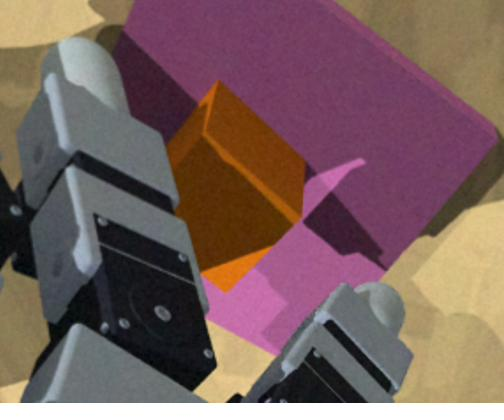

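Emit:
move --arm1 '{"target":[0.083,-0.903,0.537,0,0.9275,0.3738,0],"speed":0.08}' --arm2 '{"joints":{"hand_index_abd":0.3,"hand_middle_abd":-0.3,"hand_speed":-0.7}}' --arm4 '{"joints":{"hand_index_abd":-0.2,"hand_middle_abd":0.2,"hand_speed":-0.85}}' --cameras '["arm1_cam_wrist"]'

Emit:
zoom_image --camera "arm1_cam_wrist" --region '[220, 50, 420, 210]'

Emit:
move --arm2 '{"target":[-1.792,-0.286,0.662,0,0.8241,-0.5664,0],"speed":0.08}' --cameras '["arm2_cam_wrist","arm4_cam_wrist"]'

Emit:
zoom_image --camera "arm2_cam_wrist" --region '[220, 50, 420, 210]'

Emit:
zoom_image --camera "arm4_cam_wrist" --region '[220, 50, 420, 210]'

Scene clock: 445.63 s.
Joint torques (N m): arm1=[-0.56 -17.73 6.8 1.21 0.16 0.01] | arm2=[-0.62 -13.39 8.5 -0.51 0.18 0.21] | arm3=[-0.67 0.21 10.39 1.59 -0.02 -0.16] | arm4=[1.61 -19.08 8.12 0.99 0.03 0.12] | arm5=[0.32 -18.9 7.27 0.77 0.08 -0.25] | arm6=[0.62 2.73 8.87 1.43 0.12 -0.08]
Motor temperatures (°C): arm1=[30 37 37 30 28 29] | arm2=[32 34 46 29 30 27] | arm3=[32 30 44 28 27 28] | arm4=[30 39 39 30 29 30] | arm5=[30 36 40 30 29 27] | arm6=[30 32 41 32 28 29]
Heat: arm1: hottest joint2_rad 37 °C; arm2: hottest joint3_rad 46 °C; arm3: hottest joint3_rad 44 °C; arm4: hottest joint2_rad 39 °C; arm5: hottest joint3_rad 40 °C; arm6: hottest joint3_rad 41 °C.
move: arm1 off_target; arm2 done; arm4 off_target
Joint velocities: within noise
arm1.joint_positions: joint1_rad=+0.087 joint2_rad=+2.219 joint3_rad=+1.513 joint4_rad=-0.850 joint5_rad=-0.001 joint6_rad=-0.496 hand_index_mcp=+0.754 hand_index_abd=+0.349 hand_index_pip=+0.577 hand_index_dip=+0.696 hand_middle_mcp=+0.754 hand_middle_abd=-0.344 hand_middle_pip=+0.577 hand_middle_dip=+0.696 hand_ring_mcp=+0.754 hand_ring_abd=-0.692 hand_ring_pip=+0.577 hand_ring_dip=+0.696 hand_thumb_cmc=+0.715 hand_thumb_axl=+0.677 hand_thumb_mcp=+0.224 hand_thumb_ipl=+0.168 hand_current_limit=+0.400 hand_speed=-0.600
arm1.joint_status: not commanded
arm1.hand_state: goal,goal,goal,goal,goal,goal,goal,goal,goal,goal,goal,goal,goal,goal,goal,goal
arm1.index_mcp_current_ma: 0
arm1.index_abd_current_ma: -1
arm1.index_pip_current_ma: 1
arm1.index_dip_current_ma: 0
arm1.middle_mcp_current_ma: 0
arm1.middle_abd_current_ma: 12
arm1.middle_pip_current_ma: 1
arm1.middle_dip_current_ma: 0
arm1.ring_mcp_current_ma: 0
arm1.ring_abd_current_ma: 17
arm1.ring_pip_current_ma: 1
arm1.ring_dip_current_ma: 0
arm1.thumb_cmc_current_ma: 3
arm1.thumb_axl_current_ma: -1
arm1.thumb_mcp_current_ma: -6
arm1.thumb_ipl_current_ma: -1
arm1.hand_goal_index_mcp: 0.754
arm1.hand_goal_index_abd: 0.350
arm1.hand_goal_index_pip: 0.576
arm1.hand_goal_index_dip: 0.696
arm1.hand_goal_middle_mcp: 0.754
arm1.hand_goal_middle_abd: -0.350
arm1.hand_goal_middle_pip: 0.576
arm1.hand_goal_middle_dip: 0.696
arm1.hand_goal_ring_mcp: 0.754
arm1.hand_goal_ring_abd: -0.700
arm1.hand_goal_ring_pip: 0.576
arm1.hand_goal_ring_dip: 0.696
arm1.hand_goal_thumb_cmc: 0.714
arm1.hand_goal_thumb_axl: 0.678
arm1.hand_goal_thumb_mcp: 0.226
arm1.hand_goal_thumb_ipl: 0.168
arm1.hand: x=+0.0814 y=-0.9086 z=+0.5504 quat_wxyz=(+0.005, +0.930, +0.369, +0.001) (m; scene frame)
arm1.hand_target: x=+0.0830 y=-0.9027 z=+0.5372 quat_wxyz=(+0.000, +0.927, +0.374, +0.000) (m; scene frame)
arm1.hand_status: off_target (0.015 m and 0.9 deg from the pose sent, 0.022 m and 0.7 deg at the start)
arm2.joint_positions: joint1_rad=-0.376 joint2_rad=+2.028 joint3_rad=+1.274 joint4_rad=-0.840 joint5_rad=+0.008 joint6_rad=+0.066 hand_index_mcp=+0.750 hand_index_abd=+0.294 hand_index_pip=+0.574 hand_index_dip=+0.696 hand_middle_mcp=+0.753 hand_middle_abd=-0.294 hand_middle_pip=+0.577 hand_middle_dip=+0.698 hand_ring_mcp=+0.754 hand_ring_abd=-0.692 hand_ring_pip=+0.577 hand_ring_dip=+0.696 hand_thumb_cmc=+0.716 hand_thumb_axl=+0.677 hand_thumb_mcp=+0.223 hand_thumb_ipl=+0.168 hand_current_limit=+0.400 hand_speed=-0.700
arm2.joint_status: all done
arm2.hand_state: goal,goal,goal,goal,goal,goal,goal,goal,goal,goal,goal,goal,goal,goal,goal,goal
arm2.index_mcp_current_ma: 0
arm2.index_abd_current_ma: -1
arm2.index_pip_current_ma: 0
arm2.index_dip_current_ma: 0
arm2.middle_mcp_current_ma: 0
arm2.middle_abd_current_ma: 1
arm2.middle_pip_current_ma: 0
arm2.middle_dip_current_ma: 0
arm2.ring_mcp_current_ma: 0
arm2.ring_abd_current_ma: 1
arm2.ring_pip_current_ma: 0
arm2.ring_dip_current_ma: 0
arm2.thumb_cmc_current_ma: 0
arm2.thumb_axl_current_ma: 0
arm2.thumb_mcp_current_ma: -1
arm2.thumb_ipl_current_ma: 0
arm2.hand_goal_index_mcp: 0.754
arm2.hand_goal_index_abd: 0.300
arm2.hand_goal_index_pip: 0.576
arm2.hand_goal_index_dip: 0.696
arm2.hand_goal_middle_mcp: 0.754
arm2.hand_goal_middle_abd: -0.300
arm2.hand_goal_middle_pip: 0.576
arm2.hand_goal_middle_dip: 0.696
arm2.hand_goal_ring_mcp: 0.754
arm2.hand_goal_ring_abd: -0.700
arm2.hand_goal_ring_pip: 0.576
arm2.hand_goal_ring_dip: 0.696
arm2.hand_goal_thumb_cmc: 0.714
arm2.hand_goal_thumb_axl: 0.678
arm2.hand_goal_thumb_mcp: 0.226
arm2.hand_goal_thumb_ipl: 0.168
arm2.hand: x=-1.7740 y=-0.2721 z=+0.6387 quat_wxyz=(-0.009, +0.826, -0.564, +0.006) (m; scene frame)
arm2.hand_target: x=-1.7863 y=-0.2829 z=+0.6482 quat_wxyz=(+0.000, +0.824, -0.566, +0.000) (m; scene frame)
arm2.hand_status: not commanded
arm3.joint_positions: joint1_rad=-0.825 joint2_rad=+0.614 joint3_rad=+1.440 joint4_rad=-1.414 joint5_rad=-0.055 joint6_rad=+1.012 hand_index_mcp=+0.755 hand_index_abd=+0.000 hand_index_pip=+0.577 hand_index_dip=+0.696 hand_middle_mcp=+0.754 hand_middle_abd=+0.000 hand_middle_pip=+0.577 hand_middle_dip=+0.696 hand_ring_mcp=+0.754 hand_ring_abd=+0.000 hand_ring_pip=+0.577 hand_ring_dip=+0.696 hand_thumb_cmc=+0.715 hand_thumb_axl=+0.677 hand_thumb_mcp=+0.226 hand_thumb_ipl=+0.168 hand_current_limit=+0.400 hand_speed=-0.600
arm3.joint_status: not commanded
arm3.hand_state: goal,goal,goal,goal,goal,goal,goal,goal,goal,goal,goal,goal,goal,goal,goal,goal
arm3.index_mcp_current_ma: 3
arm3.index_abd_current_ma: 0
arm3.index_pip_current_ma: 3
arm3.index_dip_current_ma: 0
arm3.middle_mcp_current_ma: 2
arm3.middle_abd_current_ma: 0
arm3.middle_pip_current_ma: 3
arm3.middle_dip_current_ma: 0
arm3.ring_mcp_current_ma: 2
arm3.ring_abd_current_ma: 0
arm3.ring_pip_current_ma: 3
arm3.ring_dip_current_ma: 0
arm3.thumb_cmc_current_ma: 3
arm3.thumb_axl_current_ma: -4
arm3.thumb_mcp_current_ma: -2
arm3.thumb_ipl_current_ma: -2
arm3.hand_goal_index_mcp: 0.754
arm3.hand_goal_index_abd: 0.000
arm3.hand_goal_index_pip: 0.576
arm3.hand_goal_index_dip: 0.696
arm3.hand_goal_middle_mcp: 0.754
arm3.hand_goal_middle_abd: 0.000
arm3.hand_goal_middle_pip: 0.576
arm3.hand_goal_middle_dip: 0.696
arm3.hand_goal_ring_mcp: 0.754
arm3.hand_goal_ring_abd: 0.000
arm3.hand_goal_ring_pip: 0.576
arm3.hand_goal_ring_dip: 0.696
arm3.hand_goal_thumb_cmc: 0.714
arm3.hand_goal_thumb_axl: 0.678
arm3.hand_goal_thumb_mcp: 0.226
arm3.hand_goal_thumb_ipl: 0.168
arm3.hand: x=+0.7086 y=+0.0649 z=+1.1889 quat_wxyz=(+0.451, +0.644, -0.602, +0.139) (m; scene frame)
arm3.hand_target: x=+0.7101 y=+0.0676 z=+1.1978 quat_wxyz=(+0.460, +0.640, -0.599, +0.141) (m; scene frame)
arm3.hand_status: not commanded
arm4.joint_positions: joint1_rad=-0.111 joint2_rad=+2.100 joint3_rad=+1.912 joint4_rad=-1.343 joint5_rad=+0.003 joint6_rad=+0.560 hand_index_mcp=+0.753 hand_index_abd=-0.104 hand_index_pip=+0.577 hand_index_dip=+0.696 hand_middle_mcp=+0.753 hand_middle_abd=+0.094 hand_middle_pip=+0.577 hand_middle_dip=+0.696 hand_ring_mcp=+0.754 hand_ring_abd=-0.692 hand_ring_pip=+0.577 hand_ring_dip=+0.696 hand_thumb_cmc=+0.715 hand_thumb_axl=+0.677 hand_thumb_mcp=+0.223 hand_thumb_ipl=+0.168 hand_current_limit=+0.400 hand_speed=-0.850
arm4.joint_status: hand_index_abd off_target (ended at -0.104, target -0.200); hand_middle_abd off_target (ended at +0.094, target +0.200); the others done
arm4.hand_state: goal,blocked,goal,goal,goal,blocked,goal,goal,goal,goal,goal,goal,goal,goal,goal,goal
arm4.index_mcp_current_ma: 0
arm4.index_abd_current_ma: 149
arm4.index_pip_current_ma: 0
arm4.index_dip_current_ma: 0
arm4.middle_mcp_current_ma: 0
arm4.middle_abd_current_ma: -176
arm4.middle_pip_current_ma: 0
arm4.middle_dip_current_ma: 0
arm4.ring_mcp_current_ma: 0
arm4.ring_abd_current_ma: 2
arm4.ring_pip_current_ma: 0
arm4.ring_dip_current_ma: 0
arm4.thumb_cmc_current_ma: 0
arm4.thumb_axl_current_ma: 0
arm4.thumb_mcp_current_ma: -1
arm4.thumb_ipl_current_ma: 0
arm4.hand_goal_index_mcp: 0.754
arm4.hand_goal_index_abd: -0.200
arm4.hand_goal_index_pip: 0.576
arm4.hand_goal_index_dip: 0.696
arm4.hand_goal_middle_mcp: 0.754
arm4.hand_goal_middle_abd: 0.200
arm4.hand_goal_middle_pip: 0.576
arm4.hand_goal_middle_dip: 0.696
arm4.hand_goal_ring_mcp: 0.754
arm4.hand_goal_ring_abd: -0.700
arm4.hand_goal_ring_pip: 0.576
arm4.hand_goal_ring_dip: 0.696
arm4.hand_goal_thumb_cmc: 0.714
arm4.hand_goal_thumb_axl: 0.678
arm4.hand_goal_thumb_mcp: 0.226
arm4.hand_goal_thumb_ipl: 0.168
arm4.hand: x=-0.5512 y=-1.8499 z=+0.7803 quat_wxyz=(+0.018, +0.753, -0.658, -0.003) (m; scene frame)
arm4.hand_target: x=-0.5465 y=-1.8494 z=+0.7527 quat_wxyz=(+0.000, +0.752, -0.659, +0.000) (m; scene frame)
arm4.hand_status: not commanded
arm5: as last shown
arm5.joint_positions: joint1_rad=-0.188 joint2_rad=+1.865 joint3_rad=+1.762 joint4_rad=-1.463 joint5_rad=+0.001 joint6_rad=+0.012 hand_index_mcp=+0.754 hand_index_abd=+0.349 hand_index_pip=+0.577 hand_index_dip=+0.696 hand_middle_mcp=+0.754 hand_middle_abd=-0.344 hand_middle_pip=+0.577 hand_middle_dip=+0.696 hand_ring_mcp=+0.754 hand_ring_abd=-0.690 hand_ring_pip=+0.577 hand_ring_dip=+0.696 hand_thumb_cmc=+0.716 hand_thumb_axl=+0.677 hand_thumb_mcp=+0.223 hand_thumb_ipl=+0.168 hand_current_limit=+0.400 hand_speed=-0.600
arm6.joint_positions: joint1_rad=+0.669 joint2_rad=+0.623 joint3_rad=+1.484 joint4_rad=-1.349 joint5_rad=+0.057 joint6_rad=+1.147 hand_index_mcp=+0.754 hand_index_abd=+0.000 hand_index_pip=+0.577 hand_index_dip=+0.696 hand_middle_mcp=+0.754 hand_middle_abd=+0.000 hand_middle_pip=+0.577 hand_middle_dip=+0.696 hand_ring_mcp=+0.754 hand_ring_abd=+0.001 hand_ring_pip=+0.577 hand_ring_dip=+0.696 hand_thumb_cmc=+0.714 hand_thumb_axl=+0.677 hand_thumb_mcp=+0.226 hand_thumb_ipl=+0.168 hand_current_limit=+0.400 hand_speed=-0.600
arm6.joint_status: not commanded
arm6.hand_state: goal,goal,goal,goal,goal,goal,goal,goal,goal,goal,goal,goal,goal,goal,goal,goal
arm6.index_mcp_current_ma: 0
arm6.index_abd_current_ma: 0
arm6.index_pip_current_ma: 0
arm6.index_dip_current_ma: 0
arm6.middle_mcp_current_ma: 0
arm6.middle_abd_current_ma: 0
arm6.middle_pip_current_ma: 0
arm6.middle_dip_current_ma: 0
arm6.ring_mcp_current_ma: 0
arm6.ring_abd_current_ma: 0
arm6.ring_pip_current_ma: 0
arm6.ring_dip_current_ma: 0
arm6.thumb_cmc_current_ma: 0
arm6.thumb_axl_current_ma: 0
arm6.thumb_mcp_current_ma: 0
arm6.thumb_ipl_current_ma: 0
arm6.hand_goal_index_mcp: 0.754
arm6.hand_goal_index_abd: 0.000
arm6.hand_goal_index_pip: 0.576
arm6.hand_goal_index_dip: 0.696
arm6.hand_goal_middle_mcp: 0.754
arm6.hand_goal_middle_abd: 0.000
arm6.hand_goal_middle_pip: 0.576
arm6.hand_goal_middle_dip: 0.696
arm6.hand_goal_ring_mcp: 0.754
arm6.hand_goal_ring_abd: 0.000
arm6.hand_goal_ring_pip: 0.576
arm6.hand_goal_ring_dip: 0.696
arm6.hand_goal_thumb_cmc: 0.714
arm6.hand_goal_thumb_axl: 0.678
arm6.hand_goal_thumb_mcp: 0.226
arm6.hand_goal_thumb_ipl: 0.168
arm6.hand: x=+2.1751 y=+0.3624 z=+1.2605 quat_wxyz=(+0.193, +0.850, +0.071, +0.485) (m; scene frame)
arm6.hand_target: x=+2.1715 y=+0.3634 z=+1.2737 quat_wxyz=(+0.197, +0.842, +0.070, +0.498) (m; scene frame)
arm6.hand_status: not commanded
pictures: arm1_cam_wrist
Images, in order (width x height): arm1_cam_wrist 672x504.

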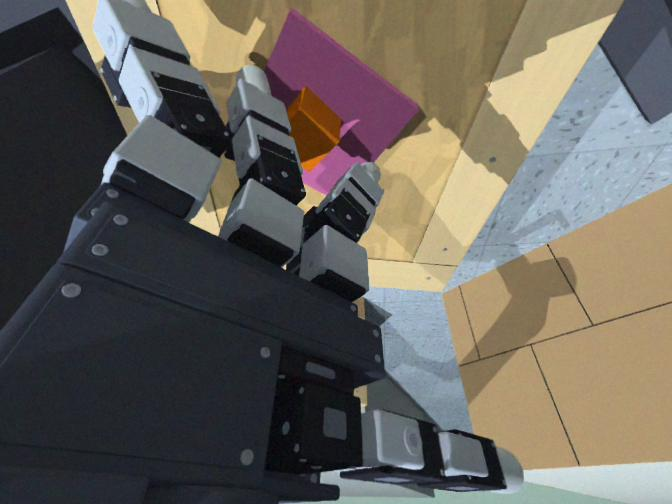

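Scaled by 2.520 from the camera's 672x504 image, which has a finer 960x720 frame.

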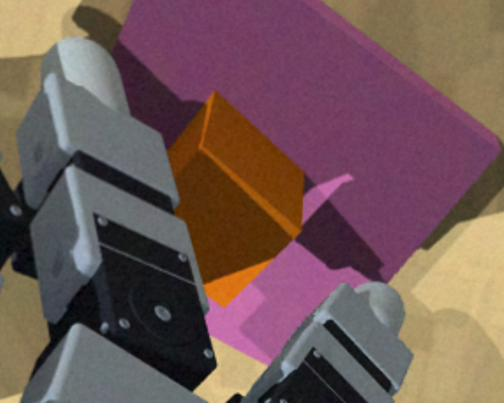

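Scene clock: 446.60 s.
Joint torques (N m): arm1=[-0.56 -17.73 6.8 1.21 0.16 0.01] | arm2=[-0.67 -14.04 8.58 -0.55 0.15 0.2] | arm3=[-0.67 0.21 10.39 1.61 -0.02 -0.16] | arm4=[1.61 -19.19 8.18 0.94 0.02 0.12] | arm5=[0.26 -19.02 7.24 0.79 0.07 -0.24] | arm6=[0.62 2.67 8.88 1.43 0.12 -0.08]
Motor temperatures (°C): arm1=[30 36 37 30 28 29] | arm2=[32 34 46 29 30 27] | arm3=[32 30 44 28 27 28] | arm4=[30 39 39 30 29 30] | arm5=[30 36 40 30 29 27] | arm6=[30 32 41 32 28 29]
Heat: arm1: hottest joint3_rad 37 °C; arm2: hottest joint3_rad 46 °C; arm3: hottest joint3_rad 44 °C; arm4: hottest joint2_rad 39 °C; arm5: hottest joint3_rad 40 °C; arm6: hottest joint3_rad 41 °C.
move: arm2 off_target
Joint velocities: within noise
arm1, arm3, arm4, arm5, arm6: as last shown
arm2.joint_positions: joint1_rad=-0.376 joint2_rad=+2.028 joint3_rad=+1.301 joint4_rad=-0.878 joint5_rad=+0.008 joint6_rad=+0.067 hand_index_mcp=+0.750 hand_index_abd=+0.294 hand_index_pip=+0.574 hand_index_dip=+0.696 hand_middle_mcp=+0.753 hand_middle_abd=-0.294 hand_middle_pip=+0.577 hand_middle_dip=+0.698 hand_ring_mcp=+0.754 hand_ring_abd=-0.692 hand_ring_pip=+0.577 hand_ring_dip=+0.696 hand_thumb_cmc=+0.716 hand_thumb_axl=+0.677 hand_thumb_mcp=+0.223 hand_thumb_ipl=+0.168 hand_current_limit=+0.400 hand_speed=-0.700
arm2.joint_status: not commanded
arm2.hand_state: goal,goal,goal,goal,goal,goal,goal,goal,goal,goal,goal,goal,goal,goal,goal,goal
arm2.index_mcp_current_ma: 0
arm2.index_abd_current_ma: -1
arm2.index_pip_current_ma: 0
arm2.index_dip_current_ma: 0
arm2.middle_mcp_current_ma: 0
arm2.middle_abd_current_ma: 1
arm2.middle_pip_current_ma: 0
arm2.middle_dip_current_ma: 0
arm2.ring_mcp_current_ma: 0
arm2.ring_abd_current_ma: 1
arm2.ring_pip_current_ma: 0
arm2.ring_dip_current_ma: 0
arm2.thumb_cmc_current_ma: 0
arm2.thumb_axl_current_ma: 0
arm2.thumb_mcp_current_ma: -1
arm2.thumb_ipl_current_ma: 0
arm2.hand_goal_index_mcp: 0.754
arm2.hand_goal_index_abd: 0.300
arm2.hand_goal_index_pip: 0.576
arm2.hand_goal_index_dip: 0.696
arm2.hand_goal_middle_mcp: 0.754
arm2.hand_goal_middle_abd: -0.300
arm2.hand_goal_middle_pip: 0.576
arm2.hand_goal_middle_dip: 0.696
arm2.hand_goal_ring_mcp: 0.754
arm2.hand_goal_ring_abd: -0.700
arm2.hand_goal_ring_pip: 0.576
arm2.hand_goal_ring_dip: 0.696
arm2.hand_goal_thumb_cmc: 0.714
arm2.hand_goal_thumb_axl: 0.678
arm2.hand_goal_thumb_mcp: 0.226
arm2.hand_goal_thumb_ipl: 0.168
arm2.hand: x=-1.7777 y=-0.2737 z=+0.6455 quat_wxyz=(-0.014, +0.826, -0.564, +0.009) (m; scene frame)
arm2.hand_target: x=-1.7913 y=-0.2859 z=+0.6622 quat_wxyz=(+0.000, +0.824, -0.566, +0.000) (m; scene frame)
arm2.hand_status: off_target (0.025 m and 1.9 deg from the pose sent, 0.032 m and 1.3 deg at the start)
pictures: arm2_cam_wrist, arm4_cam_wrist
Images, in order (width x height): arm2_cam_wrist 672x504, arm4_cam_wrist 672x504.

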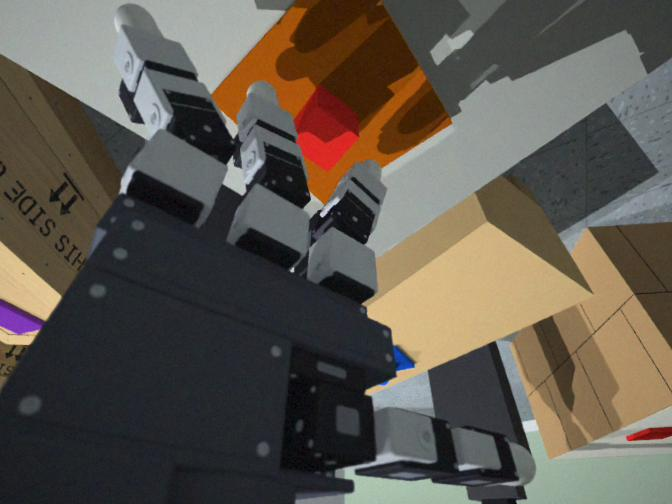

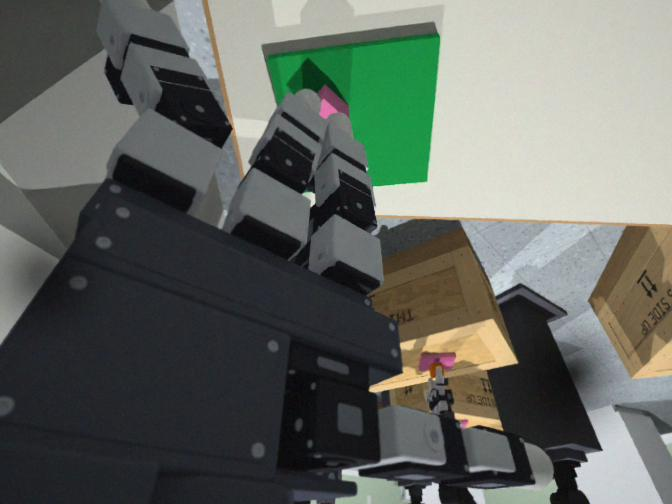

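Scaled by 2.520 from the camera's 672x504 image, which has a finer 960x720 frame.

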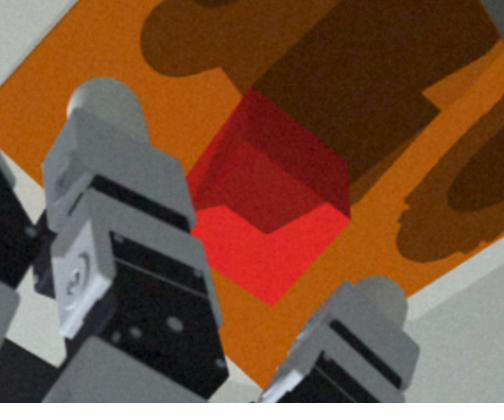

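Scaled by 2.520 from the camera's 672x504 image, which has a finer 960x720 frame.

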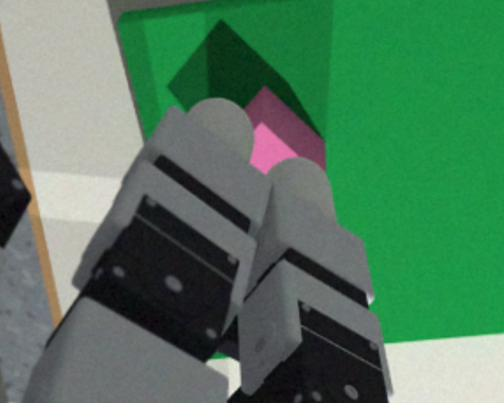

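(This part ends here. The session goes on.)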